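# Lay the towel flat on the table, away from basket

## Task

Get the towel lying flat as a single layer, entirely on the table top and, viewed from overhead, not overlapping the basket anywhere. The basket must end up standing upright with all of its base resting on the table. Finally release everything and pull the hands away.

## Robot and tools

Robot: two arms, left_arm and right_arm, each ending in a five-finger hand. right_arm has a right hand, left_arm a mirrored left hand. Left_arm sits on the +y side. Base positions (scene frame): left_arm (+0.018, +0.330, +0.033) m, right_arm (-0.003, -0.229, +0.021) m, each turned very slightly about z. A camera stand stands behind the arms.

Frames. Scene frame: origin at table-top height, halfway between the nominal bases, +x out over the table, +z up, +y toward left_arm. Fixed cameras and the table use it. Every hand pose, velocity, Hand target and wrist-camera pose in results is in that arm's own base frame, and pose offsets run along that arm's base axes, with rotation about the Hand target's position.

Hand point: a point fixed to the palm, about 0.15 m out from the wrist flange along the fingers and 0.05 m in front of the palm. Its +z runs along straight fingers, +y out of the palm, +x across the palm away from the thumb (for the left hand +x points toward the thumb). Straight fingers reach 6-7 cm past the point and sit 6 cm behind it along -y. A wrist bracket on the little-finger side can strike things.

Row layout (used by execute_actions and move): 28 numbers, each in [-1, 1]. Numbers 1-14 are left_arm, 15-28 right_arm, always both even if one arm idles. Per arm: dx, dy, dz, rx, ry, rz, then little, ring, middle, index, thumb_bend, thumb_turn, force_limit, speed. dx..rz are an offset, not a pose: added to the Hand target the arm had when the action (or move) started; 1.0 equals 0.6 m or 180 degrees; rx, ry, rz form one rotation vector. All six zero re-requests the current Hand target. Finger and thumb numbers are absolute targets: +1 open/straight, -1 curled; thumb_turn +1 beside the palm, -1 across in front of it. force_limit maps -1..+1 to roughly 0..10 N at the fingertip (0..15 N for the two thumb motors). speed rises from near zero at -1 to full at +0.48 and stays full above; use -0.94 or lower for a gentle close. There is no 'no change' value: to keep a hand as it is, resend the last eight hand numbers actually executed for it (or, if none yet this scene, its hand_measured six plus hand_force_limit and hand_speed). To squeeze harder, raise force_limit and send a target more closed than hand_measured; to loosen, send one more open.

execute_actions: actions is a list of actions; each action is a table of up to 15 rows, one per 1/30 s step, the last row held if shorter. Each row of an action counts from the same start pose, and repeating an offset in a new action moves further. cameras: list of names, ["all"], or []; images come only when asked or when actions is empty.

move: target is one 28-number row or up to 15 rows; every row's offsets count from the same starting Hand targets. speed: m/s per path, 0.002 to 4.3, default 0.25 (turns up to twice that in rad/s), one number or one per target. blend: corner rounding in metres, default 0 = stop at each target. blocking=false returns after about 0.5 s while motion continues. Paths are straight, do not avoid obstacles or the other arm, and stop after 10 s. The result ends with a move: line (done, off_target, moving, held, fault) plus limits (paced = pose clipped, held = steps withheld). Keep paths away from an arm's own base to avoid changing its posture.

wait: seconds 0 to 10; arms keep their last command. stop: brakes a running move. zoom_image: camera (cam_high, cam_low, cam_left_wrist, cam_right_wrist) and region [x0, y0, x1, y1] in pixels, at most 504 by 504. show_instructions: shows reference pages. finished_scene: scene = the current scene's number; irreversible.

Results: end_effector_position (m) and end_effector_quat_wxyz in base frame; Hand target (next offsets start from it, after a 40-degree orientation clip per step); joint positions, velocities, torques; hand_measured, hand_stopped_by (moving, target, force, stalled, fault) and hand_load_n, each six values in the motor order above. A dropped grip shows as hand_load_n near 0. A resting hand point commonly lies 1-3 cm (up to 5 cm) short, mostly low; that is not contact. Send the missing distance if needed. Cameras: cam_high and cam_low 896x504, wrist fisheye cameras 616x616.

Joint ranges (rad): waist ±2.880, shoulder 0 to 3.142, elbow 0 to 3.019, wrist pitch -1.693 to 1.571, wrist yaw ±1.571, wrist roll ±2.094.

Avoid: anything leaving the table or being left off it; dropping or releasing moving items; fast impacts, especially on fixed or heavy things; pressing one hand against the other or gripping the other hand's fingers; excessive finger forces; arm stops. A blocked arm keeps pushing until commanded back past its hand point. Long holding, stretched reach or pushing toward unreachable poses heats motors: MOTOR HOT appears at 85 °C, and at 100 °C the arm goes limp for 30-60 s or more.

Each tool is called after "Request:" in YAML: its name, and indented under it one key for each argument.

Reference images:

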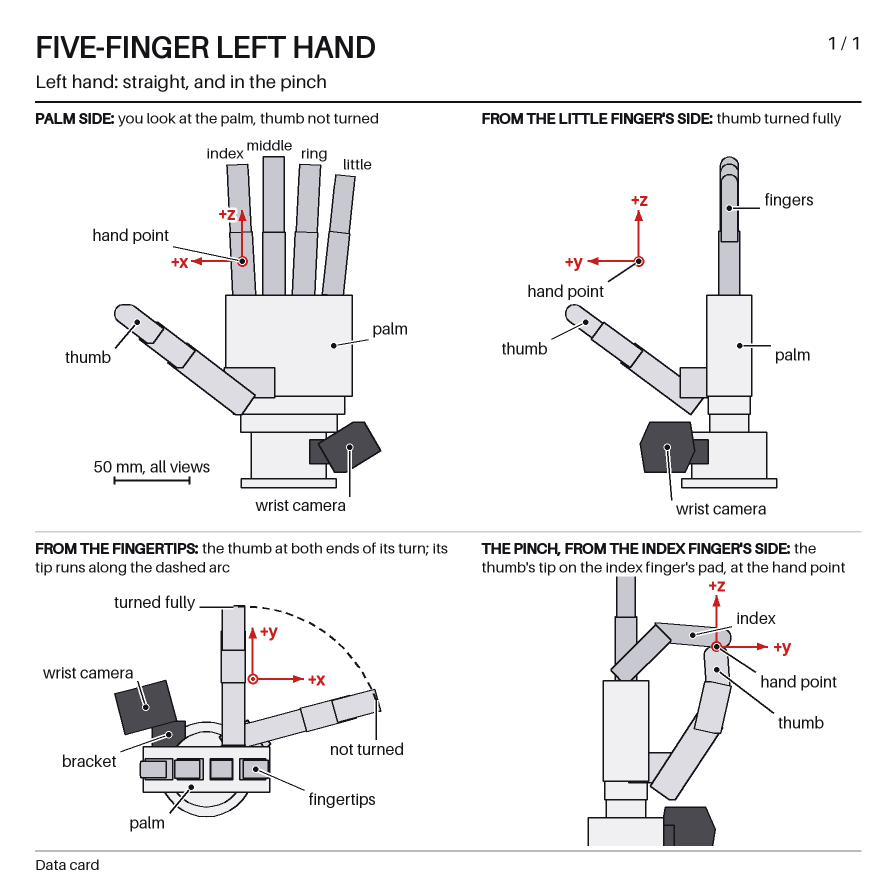

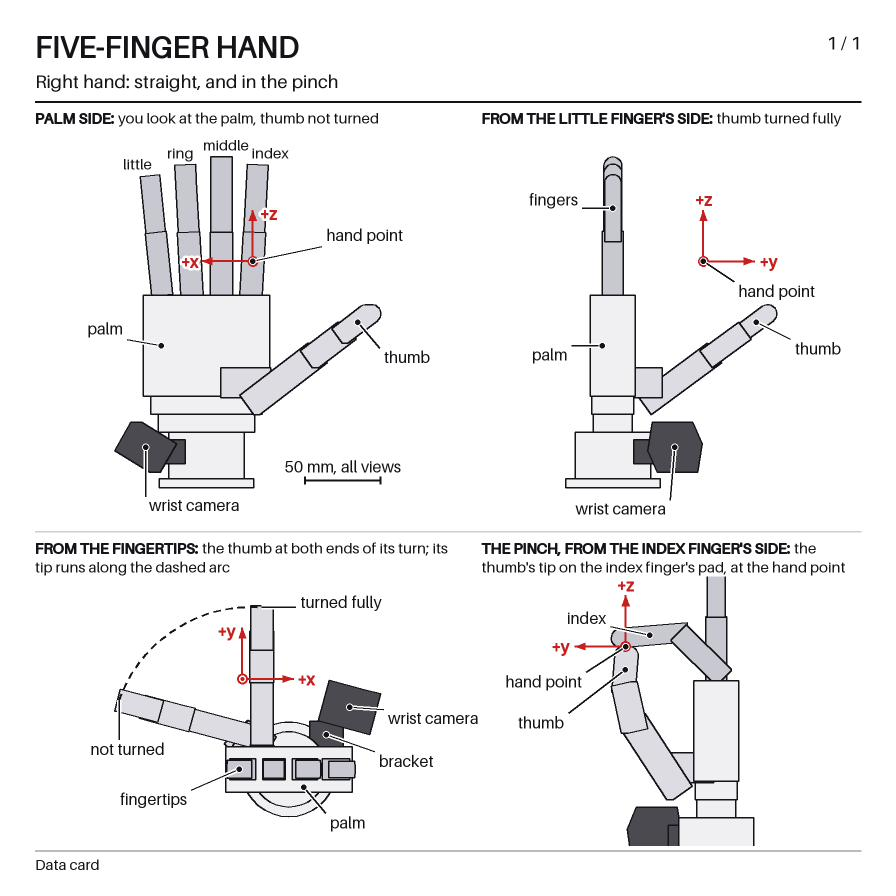

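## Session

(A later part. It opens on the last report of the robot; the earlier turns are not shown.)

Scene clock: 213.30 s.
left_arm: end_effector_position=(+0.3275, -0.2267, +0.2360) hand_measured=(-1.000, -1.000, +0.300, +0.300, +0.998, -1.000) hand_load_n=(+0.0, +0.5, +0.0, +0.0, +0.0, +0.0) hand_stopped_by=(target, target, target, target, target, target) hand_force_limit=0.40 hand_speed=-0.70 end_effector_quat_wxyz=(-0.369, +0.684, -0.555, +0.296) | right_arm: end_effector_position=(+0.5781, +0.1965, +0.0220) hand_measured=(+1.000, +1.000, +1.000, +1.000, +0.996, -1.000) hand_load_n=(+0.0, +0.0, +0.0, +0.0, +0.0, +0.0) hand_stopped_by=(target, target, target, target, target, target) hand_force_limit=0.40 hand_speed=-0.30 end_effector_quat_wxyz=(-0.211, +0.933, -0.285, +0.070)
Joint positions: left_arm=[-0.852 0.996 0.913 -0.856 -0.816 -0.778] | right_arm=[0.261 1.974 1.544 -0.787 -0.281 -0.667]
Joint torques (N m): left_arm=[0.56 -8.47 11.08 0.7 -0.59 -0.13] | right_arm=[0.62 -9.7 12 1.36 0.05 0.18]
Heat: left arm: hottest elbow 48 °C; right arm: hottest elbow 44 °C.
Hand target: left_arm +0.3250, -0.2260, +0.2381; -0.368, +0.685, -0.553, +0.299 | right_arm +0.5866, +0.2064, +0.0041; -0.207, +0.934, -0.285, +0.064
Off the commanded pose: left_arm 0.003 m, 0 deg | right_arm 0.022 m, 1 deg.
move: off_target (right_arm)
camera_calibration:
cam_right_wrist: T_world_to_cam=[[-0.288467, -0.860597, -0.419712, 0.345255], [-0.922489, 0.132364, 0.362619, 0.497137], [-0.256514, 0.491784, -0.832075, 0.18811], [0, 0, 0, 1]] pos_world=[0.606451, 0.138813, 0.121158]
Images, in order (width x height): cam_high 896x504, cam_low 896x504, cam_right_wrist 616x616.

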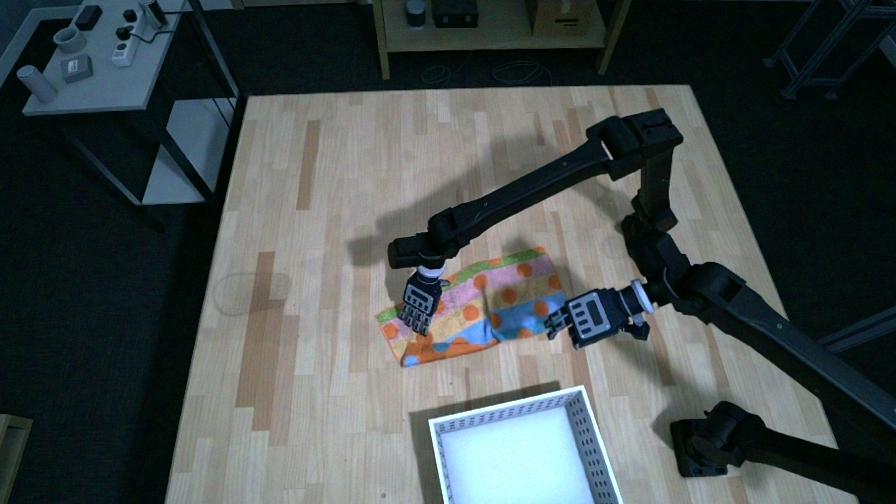

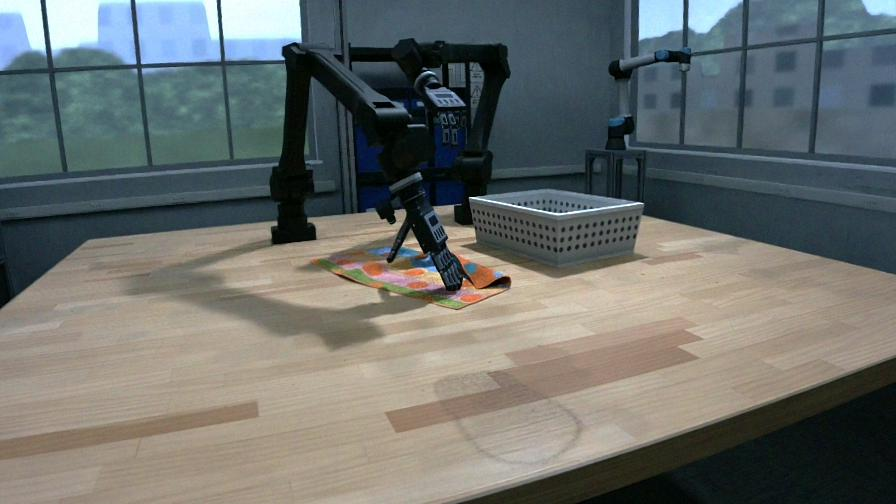

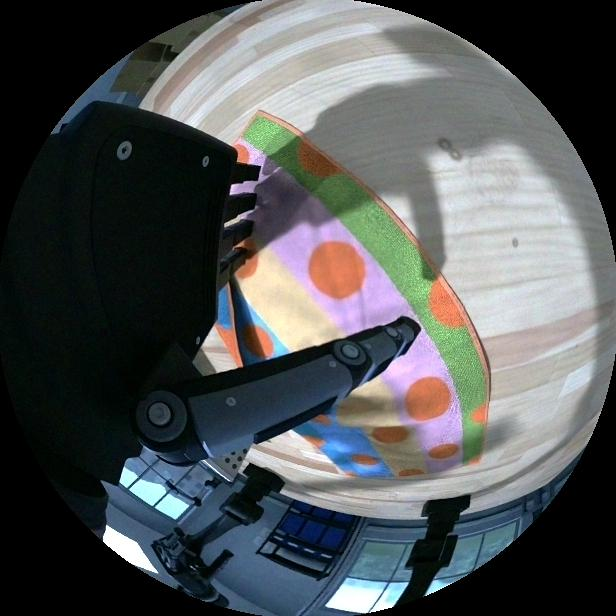

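Request:
move:
  target:
    - [0,0,0,0,0,0,-1,-1,0.3,0.3,1,-1,0.4,-0.7,0,0,-0.035,0,0,0,1,1,1,1,1,-1,0.4,-0.3]
    - [0,0,0,0,0,0,-1,-1,0.3,0.3,1,-1,0.4,-0.7,0.08,-0.2,-0.035,0,0,0,1,1,1,1,1,-1,0.4,-0.3]
    - [0,0,0,0,0,0,-1,-1,0.3,0.3,1,-1,0.4,-0.7,0.08,-0.2,0.04,0,0,0,1,1,1,1,1,-1,0.4,-0.3]
  speed: [0.06, 0.12, 0.06]
  cameras: ["cam_high","cam_low","cam_right_wrist"]

Request:
zoom_image:
  camera: "cam_low"
  region: [290, 190, 500, 340]

Request:
zoom_image:
  camera: "cam_high"
  region: [350, 180, 580, 370]

Scene clock: 219.03 s.
left_arm: end_effector_position=(+0.3275, -0.2267, +0.2360) hand_measured=(-1.000, -1.000, +0.300, +0.300, +0.998, -1.000) hand_load_n=(+0.0, +0.0, +0.0, +0.0, +0.0, +0.0) hand_stopped_by=(target, target, target, target, target, target) hand_force_limit=0.40 hand_speed=-0.70 end_effector_quat_wxyz=(-0.369, +0.684, -0.555, +0.296) | right_arm: end_effector_position=(+0.6202, +0.0938, +0.0255) hand_measured=(+1.000, +1.000, +1.000, +1.000, +0.996, -1.000) hand_load_n=(+0.0, +0.0, +0.0, +0.0, +0.0, +0.0) hand_stopped_by=(target, target, target, target, target, target) hand_force_limit=0.40 hand_speed=-0.30 end_effector_quat_wxyz=(-0.207, +0.934, -0.284, +0.057)
Joint positions: left_arm=[-0.852 0.996 0.913 -0.856 -0.816 -0.778] | right_arm=[0.084 2.055 1.69 -0.933 -0.342 -0.85]
Joint torques (N m): left_arm=[0.5 -8.12 11.1 0.66 -0.59 -0.12] | right_arm=[-2.14 -12.51 13.05 0.02 -0.05 0.05]
Heat: left arm: hottest elbow 48 °C; right arm: hottest elbow 44 °C.
Hand target: left_arm +0.3250, -0.2260, +0.2381; -0.368, +0.685, -0.553, +0.299 | right_arm +0.6345, +0.0862, +0.0280; -0.207, +0.934, -0.285, +0.064
Off the commanded pose: left_arm 0.003 m, 0 deg | right_arm 0.016 m, 1 deg.
move: off_target (right_arm)
camera_calibration:
cam_right_wrist: T_world_to_cam=[[-0.292237, -0.862861, -0.412394, 0.272879], [-0.914229, 0.125499, 0.385273, 0.543307], [-0.280682, 0.489613, -0.825528, 0.267262], [0, 0, 0, 1]] pos_world=[0.651468, 0.0364171, 0.123845]
Images, in order (width x height): cam_high 896x504, cam_low 896x504, cam_right_wrist 616x616.

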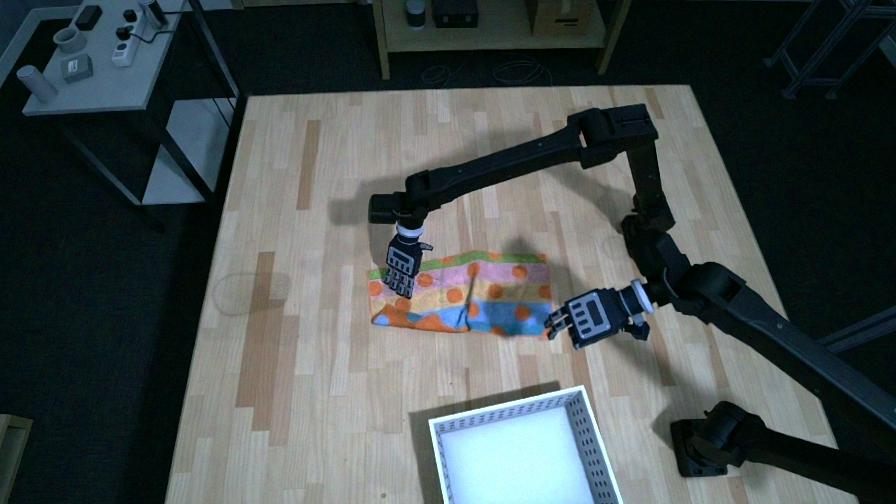

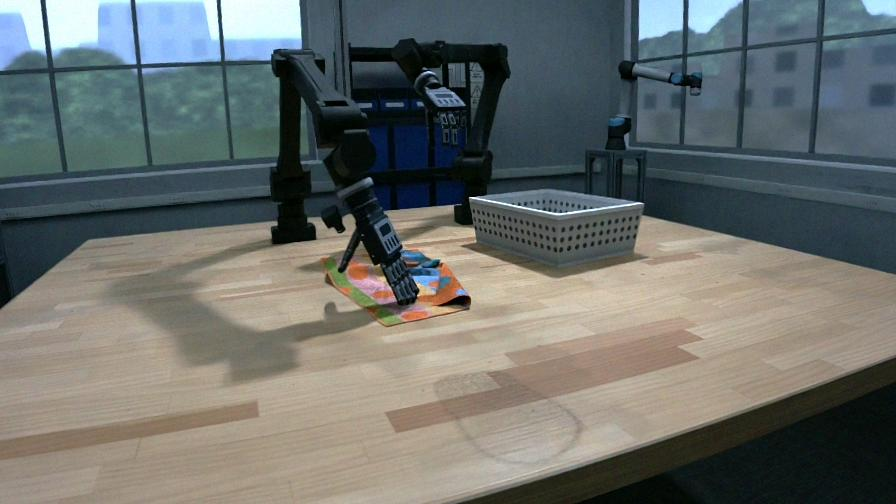

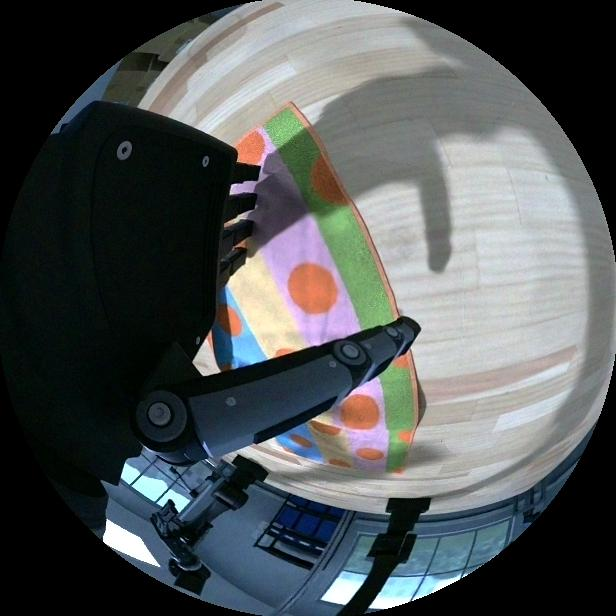

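Scaled by 2.400 from the camera's 896x504 image, which has a finer 1280x720 frame.

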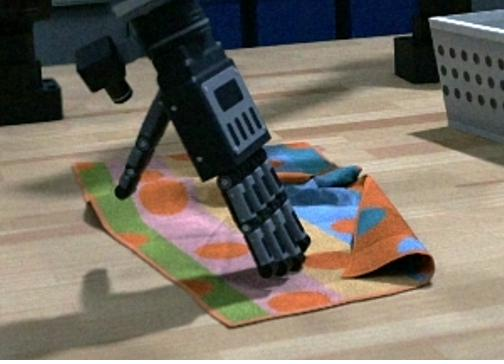

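Scaled by 2.191 from the camera's 896x504 image, which has a finer 1280x720 frame.

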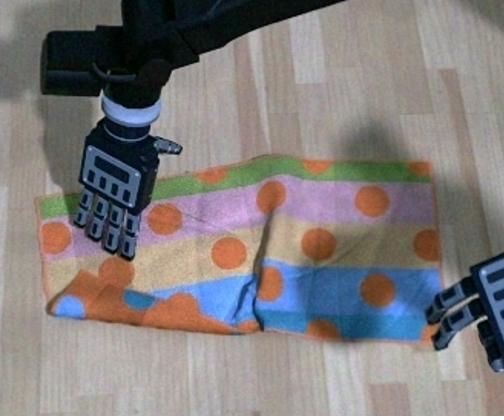

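Request:
move:
  target:
    - [0,0,0,0,0,0,-1,-1,0.3,0.3,1,-1,0.4,-0.7,0,0,0.01,0,0,0,1,1,1,1,1,1,0.4,-0.3]
    - [0,0,0,0,0,0,-1,-1,0.3,0.3,1,-1,0.4,-0.7,0.0,0.22,0.01,0,0,0,1,1,1,1,1,1,0.4,-0.3]
  speed: [0.06, 0.12]
  cameras: ["cam_high","cam_low","cam_right_wrist"]

Request:
zoom_image:
  camera: "cam_low"
  region: [310, 190, 520, 340]

Request:
zoom_image:
  camera: "cam_high"
  region: [350, 180, 580, 370]

Scene clock: 223.53 s.
left_arm: end_effector_position=(+0.3275, -0.2267, +0.2360) hand_measured=(-1.000, -1.000, +0.300, +0.300, +0.998, -1.000) hand_load_n=(+0.0, +0.0, +0.0, +0.0, +0.0, +0.0) hand_stopped_by=(target, target, target, target, target, target) hand_force_limit=0.40 hand_speed=-0.70 end_effector_quat_wxyz=(-0.369, +0.684, -0.555, +0.296) | right_arm: end_effector_position=(+0.6178, +0.2104, +0.0391) hand_measured=(+1.000, +1.000, +1.000, +1.000, +0.996, +1.000) hand_load_n=(+0.0, +0.0, +0.0, +0.0, +0.0, +0.0) hand_stopped_by=(target, target, target, target, target, target) hand_force_limit=0.40 hand_speed=-0.30 end_effector_quat_wxyz=(-0.202, +0.935, -0.285, +0.055)
Joint positions: left_arm=[-0.852 0.996 0.913 -0.856 -0.816 -0.778] | right_arm=[0.266 2.085 1.777 -0.942 -0.281 -0.669]
Joint torques (N m): left_arm=[0.67 -8.29 11.14 0.72 -0.61 -0.13] | right_arm=[-1.26 -12.98 13.64 1.51 -0.03 0.13]
Heat: left arm: hottest elbow 48 °C; right arm: hottest elbow 45 °C.
Hand target: left_arm +0.3250, -0.2260, +0.2381; -0.368, +0.685, -0.553, +0.299 | right_arm +0.6345, +0.2182, +0.0341; -0.207, +0.934, -0.285, +0.064
Off the commanded pose: left_arm 0.003 m, 0 deg | right_arm 0.019 m, 1 deg.
move: off_target (right_arm)
camera_calibration:
cam_right_wrist: T_world_to_cam=[[-0.296202, -0.865937, -0.403011, 0.381146], [-0.911357, 0.129971, 0.390558, 0.518293], [-0.285819, 0.482971, -0.827676, 0.225404], [0, 0, 0, 1]] pos_world=[0.649671, 0.153821, 0.137744]
Images, in order (width x height): cam_high 896x504, cam_low 896x504, cam_right_wrist 616x616.

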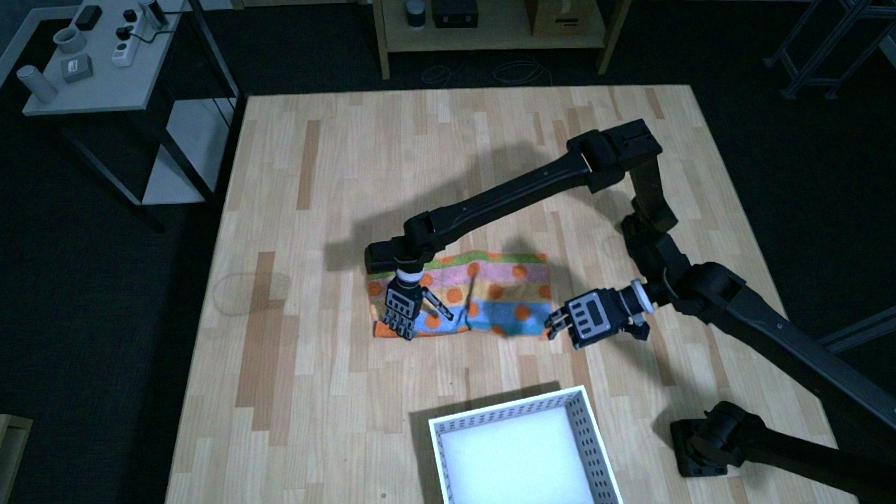

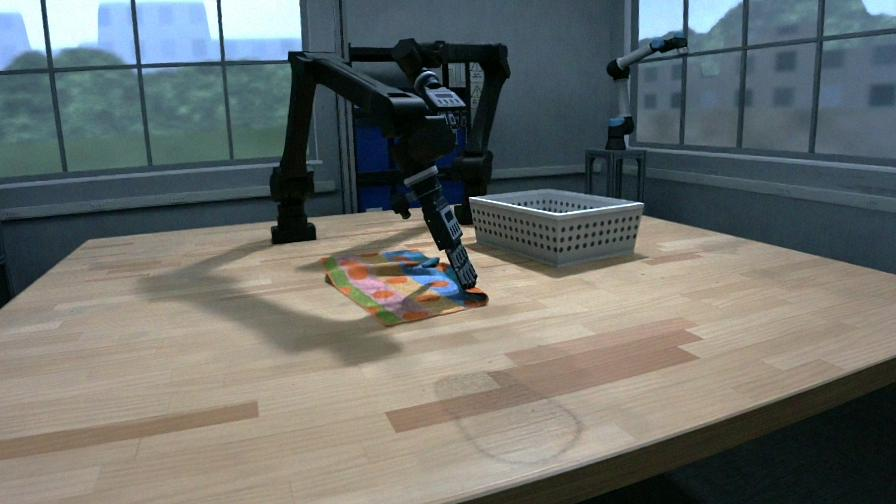

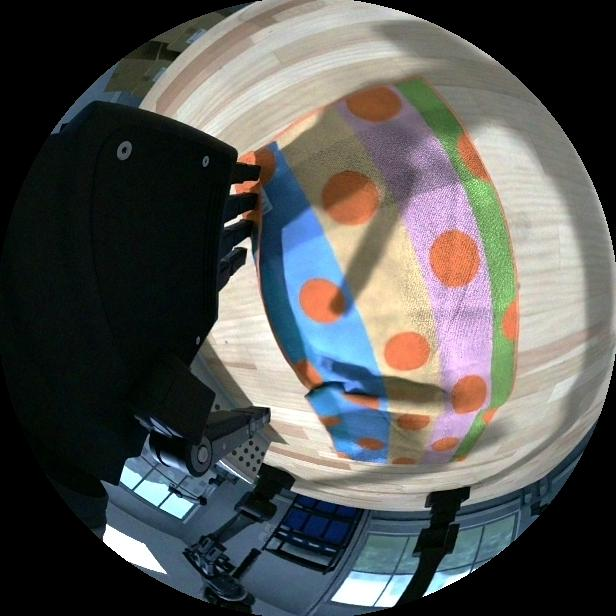

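Scaled by 2.400 from the camera's 896x504 image, which has a finer 1280x720 frame.

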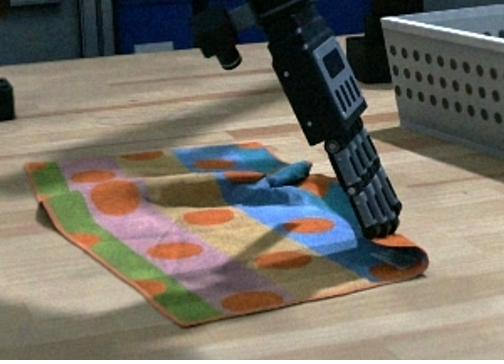

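Scaled by 2.191 from the camera's 896x504 image, which has a finer 1280x720 frame.

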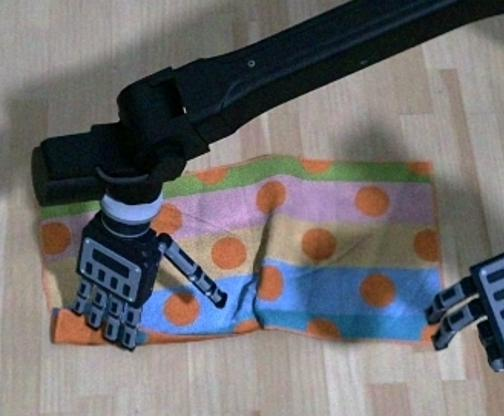

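Request:
move:
  target:
    - [0,0,0,0,0,0,-1,-1,0.3,0.3,1,-1,0.4,-0.7,0.0,0.125,0.0,0,0,0,1,1,1,1,1,1,0.4,-0.3]
    - [0,0,0,0,0,0,-1,-1,0.3,0.3,1,-1,0.4,-0.7,0.0,0.125,0.15,0,0,0,1,1,1,1,1,1,0.4,-0.3]
    - [0,0,0,0,0,0,-1,-1,0.3,0.3,1,-1,0.4,-0.7,0.0,-0.25,0.15,0,0,0,1,1,1,1,1,1,0.4,-0.3]
  speed: [0.12, 0.15, 0.2]
  cameras: ["cam_high","cam_low","cam_right_wrist"]

Request:
zoom_image:
  camera: "cam_low"
  region: [310, 220, 520, 340]

Request:
zoom_image:
  camera: "cam_high"
  region: [350, 180, 580, 370]

Scene clock: 235.90 s.
left_arm: end_effector_position=(+0.3275, -0.2267, +0.2360) hand_measured=(-1.000, -1.000, +0.300, +0.300, +0.998, -1.000) hand_load_n=(+0.0, +0.0, +0.0, +0.0, +0.0, +0.0) hand_stopped_by=(target, target, target, target, target, target) hand_force_limit=0.40 hand_speed=-0.70 end_effector_quat_wxyz=(-0.369, +0.684, -0.555, +0.296) | right_arm: end_effector_position=(+0.6395, +0.0666, +0.1178) hand_measured=(+1.000, +1.000, +1.000, +1.000, +0.996, +1.000) hand_load_n=(+0.0, +0.0, +0.0, +0.0, +0.0, +0.0) hand_stopped_by=(target, target, target, target, target, target) hand_force_limit=0.40 hand_speed=-0.30 end_effector_quat_wxyz=(-0.207, +0.932, -0.290, +0.066)
Joint positions: left_arm=[-0.852 0.996 0.913 -0.856 -0.816 -0.778] | right_arm=[0.042 2.029 1.899 -1.165 -0.343 -0.878]
Joint torques (N m): left_arm=[0.44 -8.41 11.08 0.66 -0.6 -0.13] | right_arm=[-1.32 -16.44 9.58 0.36 -0.34 -0.03]
Heat: left arm: hottest elbow 48 °C; right arm: hottest elbow 45 °C.
Hand target: left_arm +0.3250, -0.2260, +0.2381; -0.368, +0.685, -0.553, +0.299 | right_arm +0.6345, +0.0682, +0.1241; -0.207, +0.934, -0.285, +0.064
Off the commanded pose: left_arm 0.003 m, 0 deg | right_arm 0.008 m, 1 deg.
move: done
camera_calibration:
cam_right_wrist: T_world_to_cam=[[-0.301108, -0.859795, -0.412416, 0.298544], [-0.917012, 0.142443, 0.372556, 0.530893], [-0.261576, 0.49037, -0.831333, 0.350662], [0, 0, 0, 1]] pos_world=[0.668454, 0.00911023, 0.216854]
Images, in order (width x height): cam_high 896x504, cam_low 896x504, cam_right_wrist 616x616.

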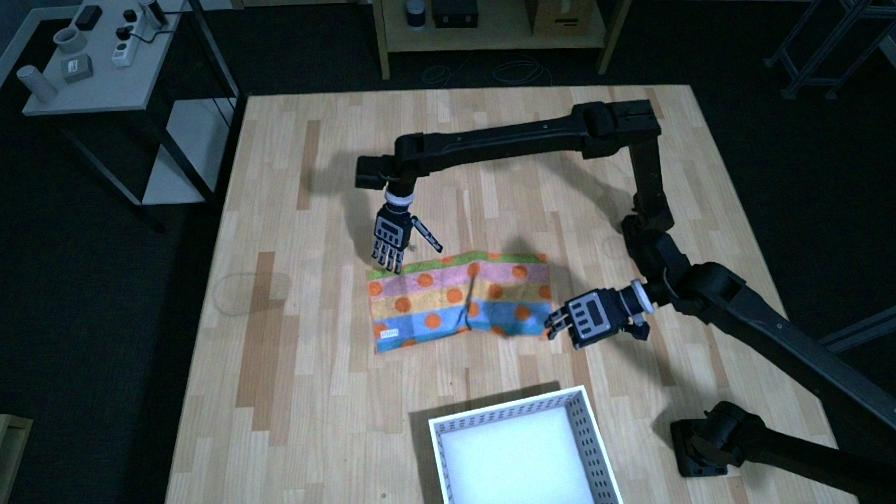

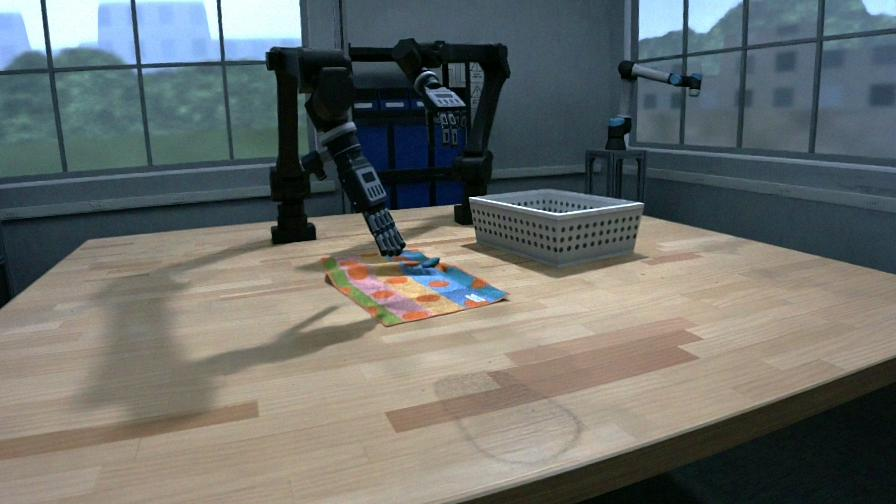

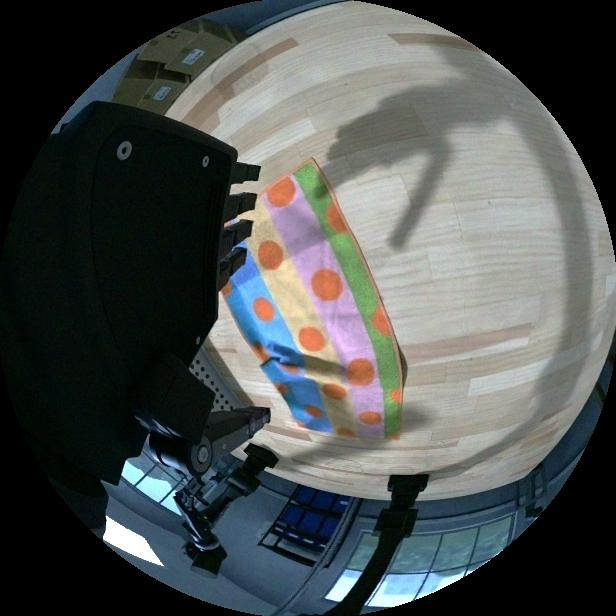

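Scaled by 2.400 from the camera's 896x504 image, which has a finer 1280x720 frame.

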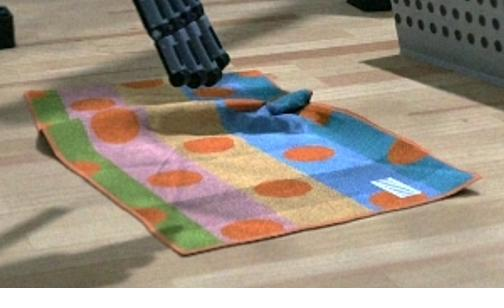

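Scaled by 2.191 from the camera's 896x504 image, which has a finer 1280x720 frame.

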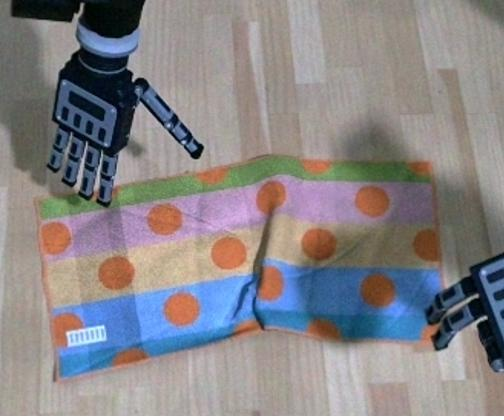

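Request:
move:
  target:
    - [-0.1183,-0.145,-0.2635,0.0281,0.1492,-0.2453,1,1,1,1,1,1,0.4,-0.3,-0.0333,0.205,-0.07,0,0,0,1,1,1,1,1,1,0.4,-0.3]
    - [-0.1183,-0.145,-0.4635,0.0281,0.1492,-0.2453,1,1,1,1,1,1,0.4,-0.3,-0.0333,0.205,-0.2402,0,0,0,1,1,1,1,1,1,0.4,-0.3]
  speed: [0.2, 0.08]
  cameras: ["all"]

Request:
zoom_image:
  camera: "cam_high"
  region: [350, 180, 610, 370]

Scene clock: 244.33 s.
left_arm: end_effector_position=(+0.2641, -0.3292, -0.0067) hand_measured=(+1.000, +1.000, +1.000, +1.000, +0.998, +1.000) hand_load_n=(+0.0, +0.0, +0.5, +0.0, +0.0, +0.0) hand_stopped_by=(target, target, target, target, target, target) hand_force_limit=0.40 hand_speed=-0.30 end_effector_quat_wxyz=(+0.131, -0.463, +0.835, -0.265) | right_arm: end_effector_position=(+0.6224, +0.1885, +0.0199) hand_measured=(+1.000, +1.000, +1.000, +1.000, +0.996, +1.000) hand_load_n=(+0.0, +0.0, +0.0, +0.0, +0.0, +0.0) hand_stopped_by=(target, target, target, target, target, target) hand_force_limit=0.40 hand_speed=-0.30 end_effector_quat_wxyz=(-0.220, +0.931, -0.280, +0.085)
Joint positions: left_arm=[-0.852 1.439 0.667 -0.212 -0.138 -0.252] | right_arm=[0.231 2.054 1.666 -0.801 -0.292 -0.699]
Joint torques (N m): left_arm=[1.32 -7.24 6.75 1.02 0.06 0.12] | right_arm=[-0.5 -12.1 8.14 2 -0.03 0.16]
Heat: left arm: hottest elbow 47 °C; right arm: hottest elbow 45 °C.
Hand target: left_arm +0.2540, -0.3131, -0.0400; +0.124, -0.462, +0.849, -0.227 | right_arm +0.6145, +0.1912, -0.0201; -0.207, +0.934, -0.285, +0.064
Off the commanded pose: left_arm 0.038 m, 5 deg | right_arm 0.041 m, 3 deg.
move: off_target (left_arm, right_arm)
camera_calibration:
cam_left_wrist: T_world_to_cam=[[0.502725, -0.650514, 0.569296, -0.341238], [-0.864394, -0.385491, 0.322829, 0.100988], [0.00945379, -0.654391, -0.756097, -0.108242], [0, 0, 0, 1]] pos_world=[0.259866, -0.253883, 0.0798214]
cam_right_wrist: T_world_to_cam=[[-0.270824, -0.857411, -0.437608, 0.33904], [-0.935397, 0.127035, 0.329991, 0.549478], [-0.227346, 0.498707, -0.836424, 0.182241], [0, 0, 0, 1]] pos_world=[0.647232, 0.130009, 0.119475]

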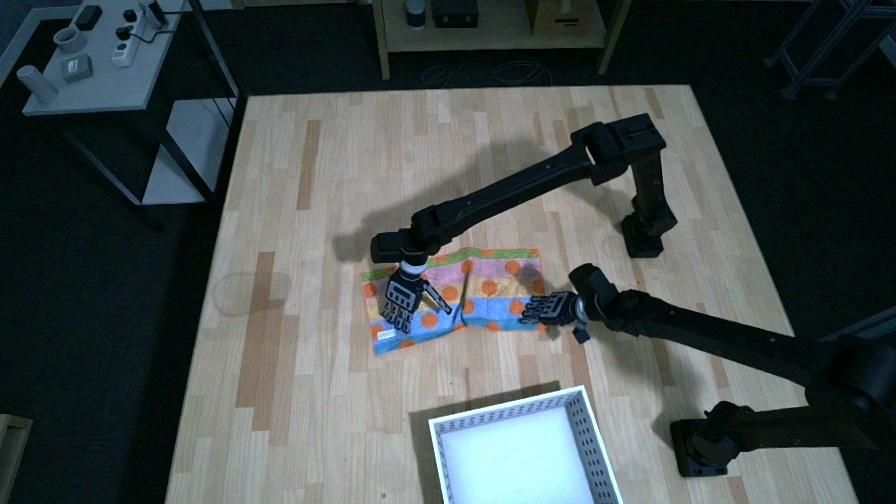

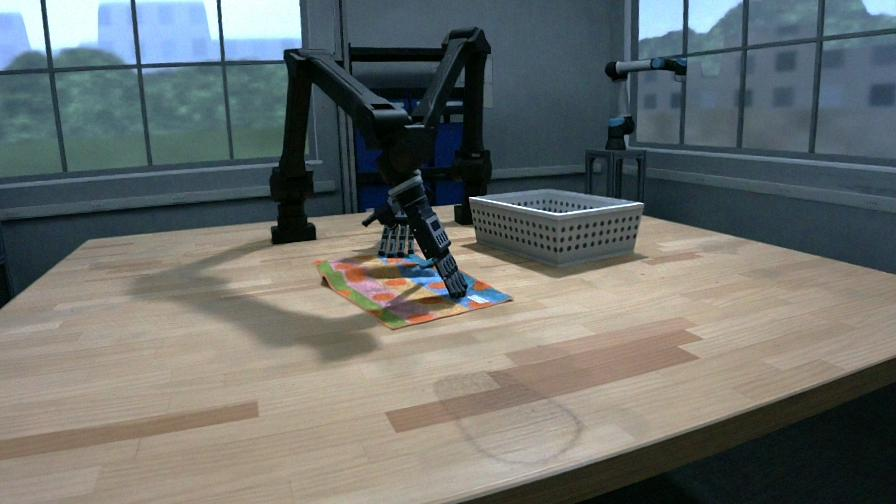

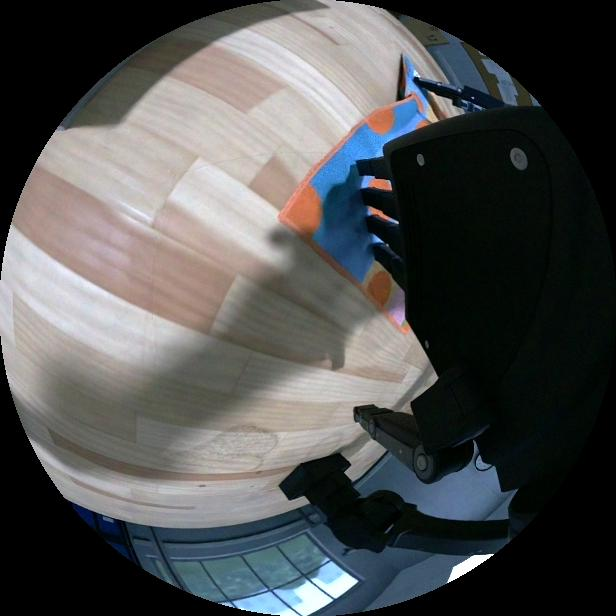

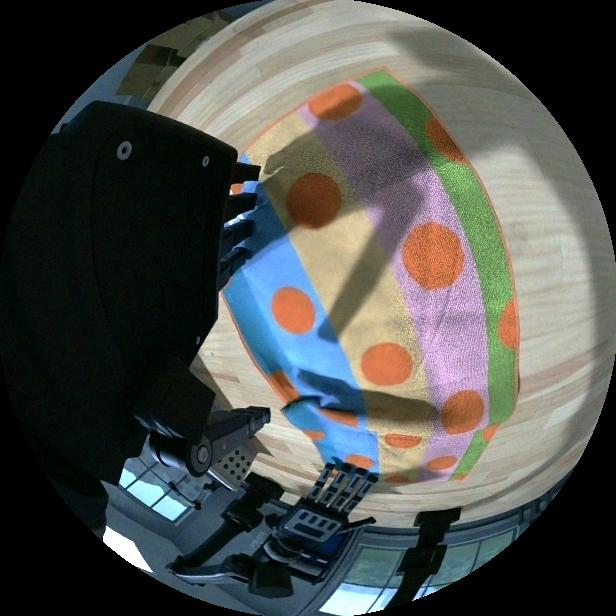

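Scaled by 1.938 from the camera's 896x504 image, which has a finer 1280x720 frame.

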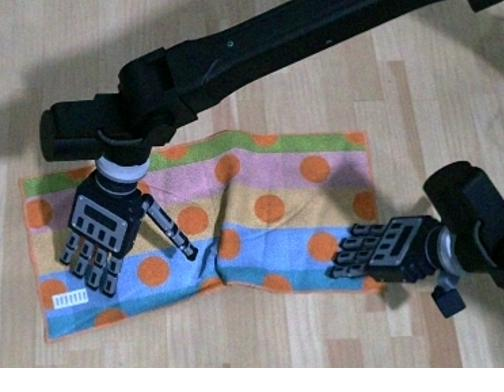

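Request:
move:
  target: [-0.0667,0,-0.017,0,0,0,1,1,1,1,1,1,0.4,-0.3,0.09,0.0,-0.017,0,0,0,1,1,1,1,1,1,0.4,-0.3]
  speed: 0.08
  cameras: ["all"]

Request:
zoom_image:
  camera: "cam_high"
  region: [330, 180, 590, 370]

Request:
zoom_image:
  camera: "cam_low"
  region: [300, 220, 530, 340]

Scene clock: 246.27 s.
left_arm: end_effector_position=(+0.2543, -0.3317, -0.0125) hand_measured=(+1.000, +1.000, +1.000, +1.000, +0.998, +1.000) hand_load_n=(+0.0, +0.0, +1.0, +0.0, +0.0, -0.5) hand_stopped_by=(target, target, target, target, target, target) hand_force_limit=0.40 hand_speed=-0.30 end_effector_quat_wxyz=(+0.150, -0.472, +0.824, -0.277) | right_arm: end_effector_position=(+0.6654, +0.2008, +0.0179) hand_measured=(+1.000, +1.000, +1.000, +1.000, +0.996, +1.000) hand_load_n=(+0.0, +0.0, +0.0, +0.0, +0.0, +0.0) hand_stopped_by=(target, target, target, target, target, target) hand_force_limit=0.40 hand_speed=-0.30 end_effector_quat_wxyz=(-0.228, +0.930, -0.277, +0.087)
Joint positions: left_arm=[-0.898 1.429 0.623 -0.152 -0.203 -0.303] | right_arm=[0.231 2.167 1.85 -0.862 -0.304 -0.7]
Joint torques (N m): left_arm=[-1.67 -8.47 4.03 -0.2 0.76 -0.12] | right_arm=[-2.2 -10.93 11.7 0.94 0.23 0.06]
Heat: left arm: hottest elbow 47 °C; right arm: hottest elbow 45 °C.
Hand target: left_arm +0.2139, -0.3130, -0.0503; +0.124, -0.462, +0.849, -0.227 | right_arm +0.6685, +0.1912, -0.0303; -0.207, +0.934, -0.285, +0.064
Off the commanded pose: left_arm 0.058 m, 7 deg | right_arm 0.049 m, 4 deg.
move: off_target (left_arm, right_arm)
camera_calibration:
cam_left_wrist: T_world_to_cam=[[0.499099, -0.628283, 0.596792, -0.325995], [-0.864379, -0.409628, 0.29164, 0.0848961], [0.0612299, -0.661411, -0.74752, -0.129509], [0, 0, 0, 1]] pos_world=[0.244016, -0.2557, 0.0729817]
cam_right_wrist: T_world_to_cam=[[-0.262477, -0.853199, -0.45073, 0.354192], [-0.938792, 0.117793, 0.323721, 0.593044], [-0.223105, 0.508111, -0.831894, 0.179361], [0, 0, 0, 1]] pos_world=[0.689729, 0.141205, 0.116874]

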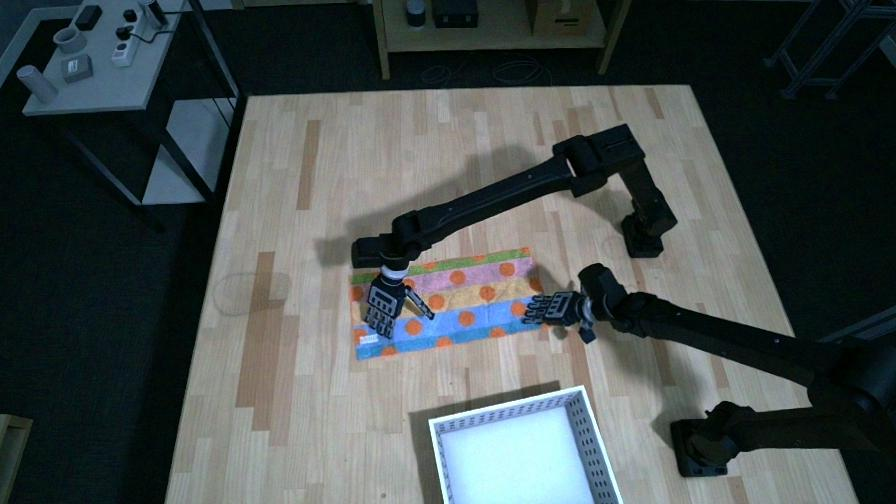

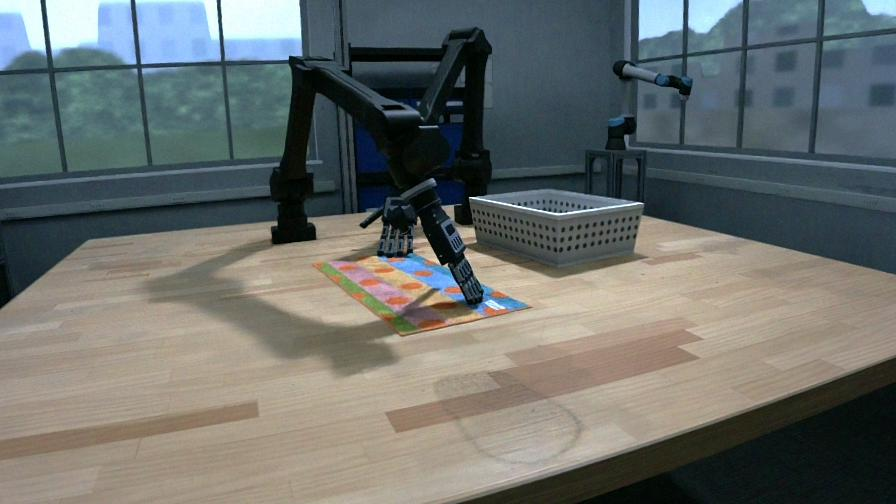

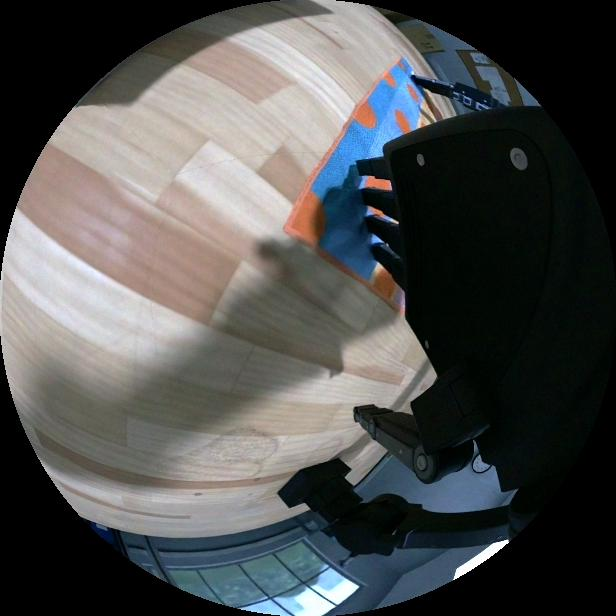

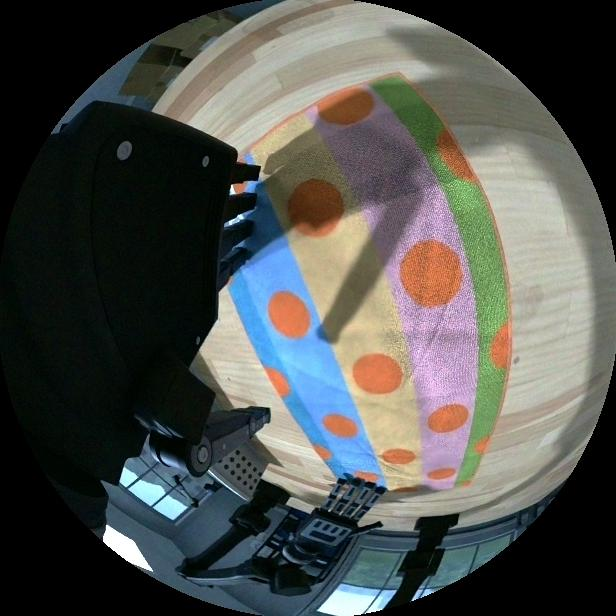

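Scaled by 1.938 from the camera's 896x504 image, which has a finer 1280x720 frame.

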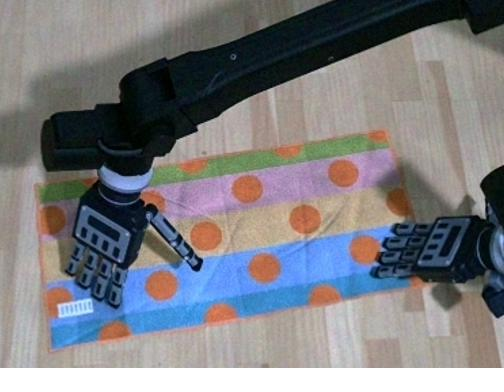

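Scaled by 2.191 from the camera's 896x504 image, which has a finer 1280x720 frame.

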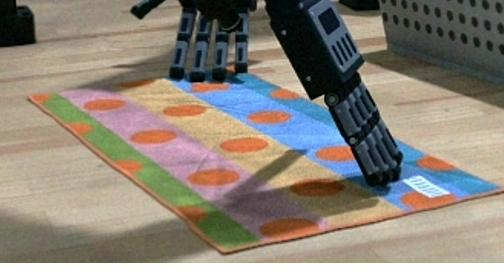

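Request:
move:
  target:
    - [0.0673,-0.031,0.167,0,0,0,1,1,1,1,1,1,0.4,-0.3,-0.005,0.016,0.183,0,0,0,1,1,1,1,1,1,0.4,-0.3]
    - [0.05,0.15,0.58,0,0,0,1,1,1,1,1,1,0.4,-0.3,-0.15,-0.45,0.5,0,0,0,1,1,1,1,1,1,0.4,-0.3]
  speed: [0.05, 0.25]
  cameras: ["all"]

Request:
zoom_image:
  camera: "cam_high"
  region: [330, 200, 590, 390]

Request:
zoom_image:
  camera: "cam_low"
  region: [290, 220, 550, 350]

Scene clock: 252.00 s.
left_arm: end_effector_position=(+0.2354, -0.2211, +0.2756) hand_measured=(+1.000, +1.000, +1.000, +1.000, +0.998, +1.000) hand_load_n=(+0.0, +0.0, +0.0, +0.0, +0.0, +0.0) hand_stopped_by=(target, target, target, target, target, target) hand_force_limit=0.40 hand_speed=-0.30 end_effector_quat_wxyz=(+0.115, -0.467, +0.852, -0.208) | right_arm: end_effector_position=(+0.5707, -0.0800, +0.2562) hand_measured=(+1.000, +1.000, +1.000, +1.000, +0.996, +1.000) hand_load_n=(+0.0, +0.0, +0.0, +0.0, +0.0, +0.0) hand_stopped_by=(target, target, target, target, target, target) hand_force_limit=0.40 hand_speed=-0.30 end_effector_quat_wxyz=(-0.204, +0.932, -0.294, +0.051)
Joint positions: left_arm=[-0.669 0.99 1.14 -1.242 -0.047 -0.089] | right_arm=[-0.203 1.906 2.076 -1.588 -0.398 -1.132]
Joint torques (N m): left_arm=[1.44 -7.41 15.58 0.66 0.12 0.12] | right_arm=[-0.79 -12.98 13.61 0.05 -0.39 -0.02]
Heat: left arm: hottest elbow 47 °C; right arm: hottest elbow 45 °C.
Hand target: left_arm +0.2439, -0.2229, +0.2978; +0.124, -0.462, +0.848, -0.227 | right_arm +0.5786, -0.0788, +0.2697; -0.207, +0.934, -0.285, +0.063
Off the commanded pose: left_arm 0.024 m, 2 deg | right_arm 0.016 m, 2 deg.
move: off_target (left_arm, right_arm)
camera_calibration:
cam_left_wrist: T_world_to_cam=[[0.545002, -0.697754, 0.464878, -0.40876], [-0.836267, -0.41254, 0.361204, 0.00356659], [-0.060251, -0.585619, -0.808344, 0.222291], [0, 0, 0, 1]] pos_world=[0.239151, -0.153565, 0.368423]
cam_right_wrist: T_world_to_cam=[[-0.315124, -0.85737, -0.406956, 0.215681], [-0.90493, 0.142224, 0.401091, 0.423], [-0.286005, 0.49466, -0.820678, 0.531175], [0, 0, 0, 1]] pos_world=[0.60267, -0.137993, 0.354035]

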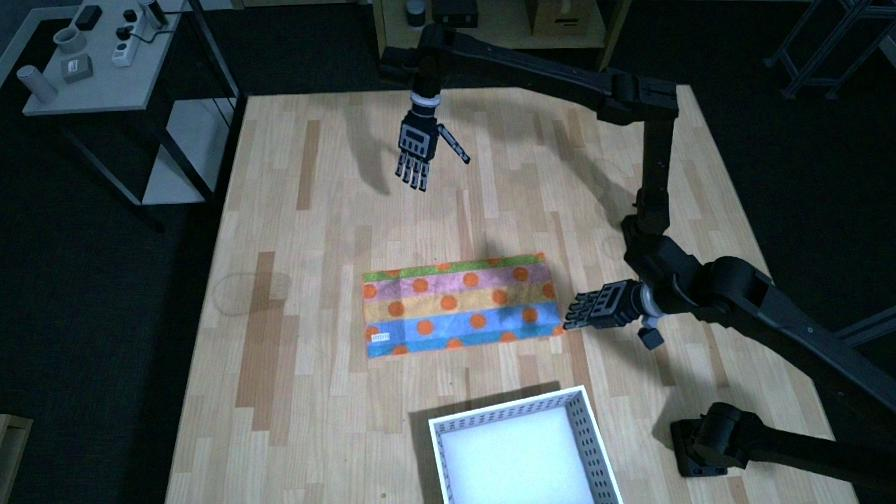

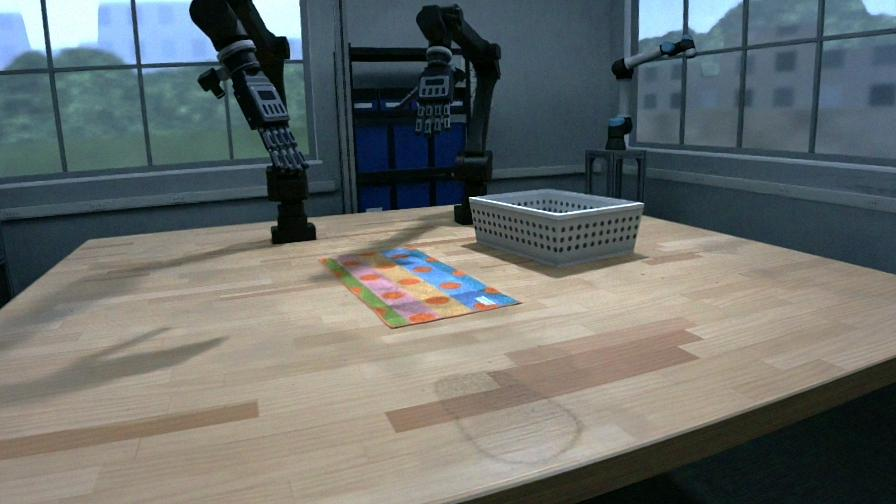

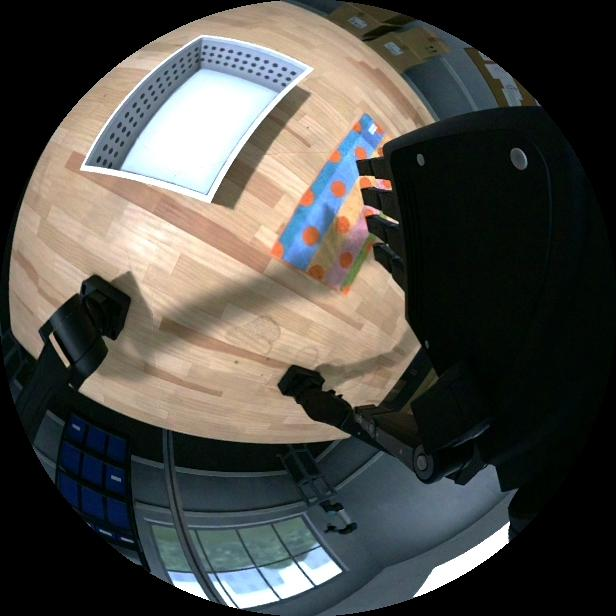

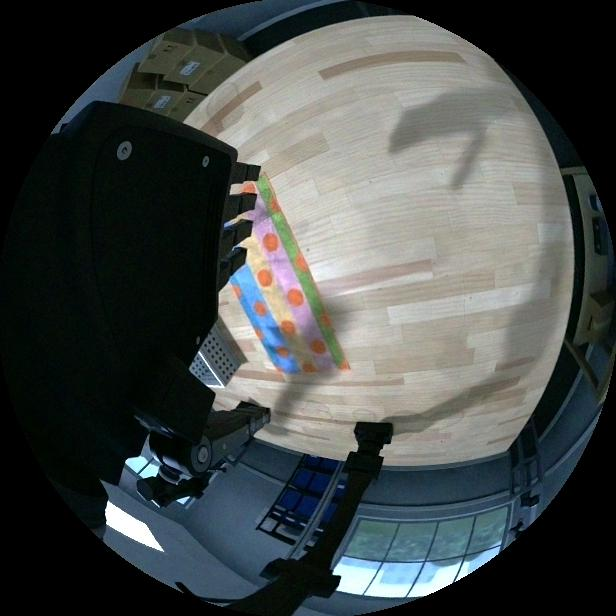

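Scaled by 1.938 from the camera's 896x504 image, which has a finer 1280x720 frame.

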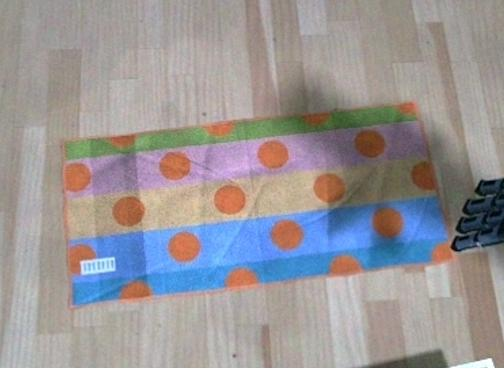

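Scaled by 1.938 from the camera's 896x504 image, which has a finer 1280x720 frame.

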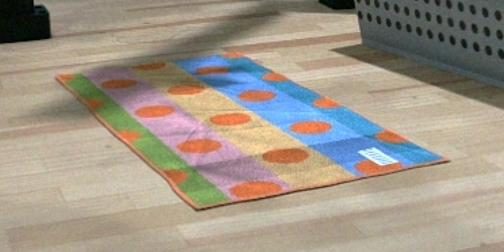

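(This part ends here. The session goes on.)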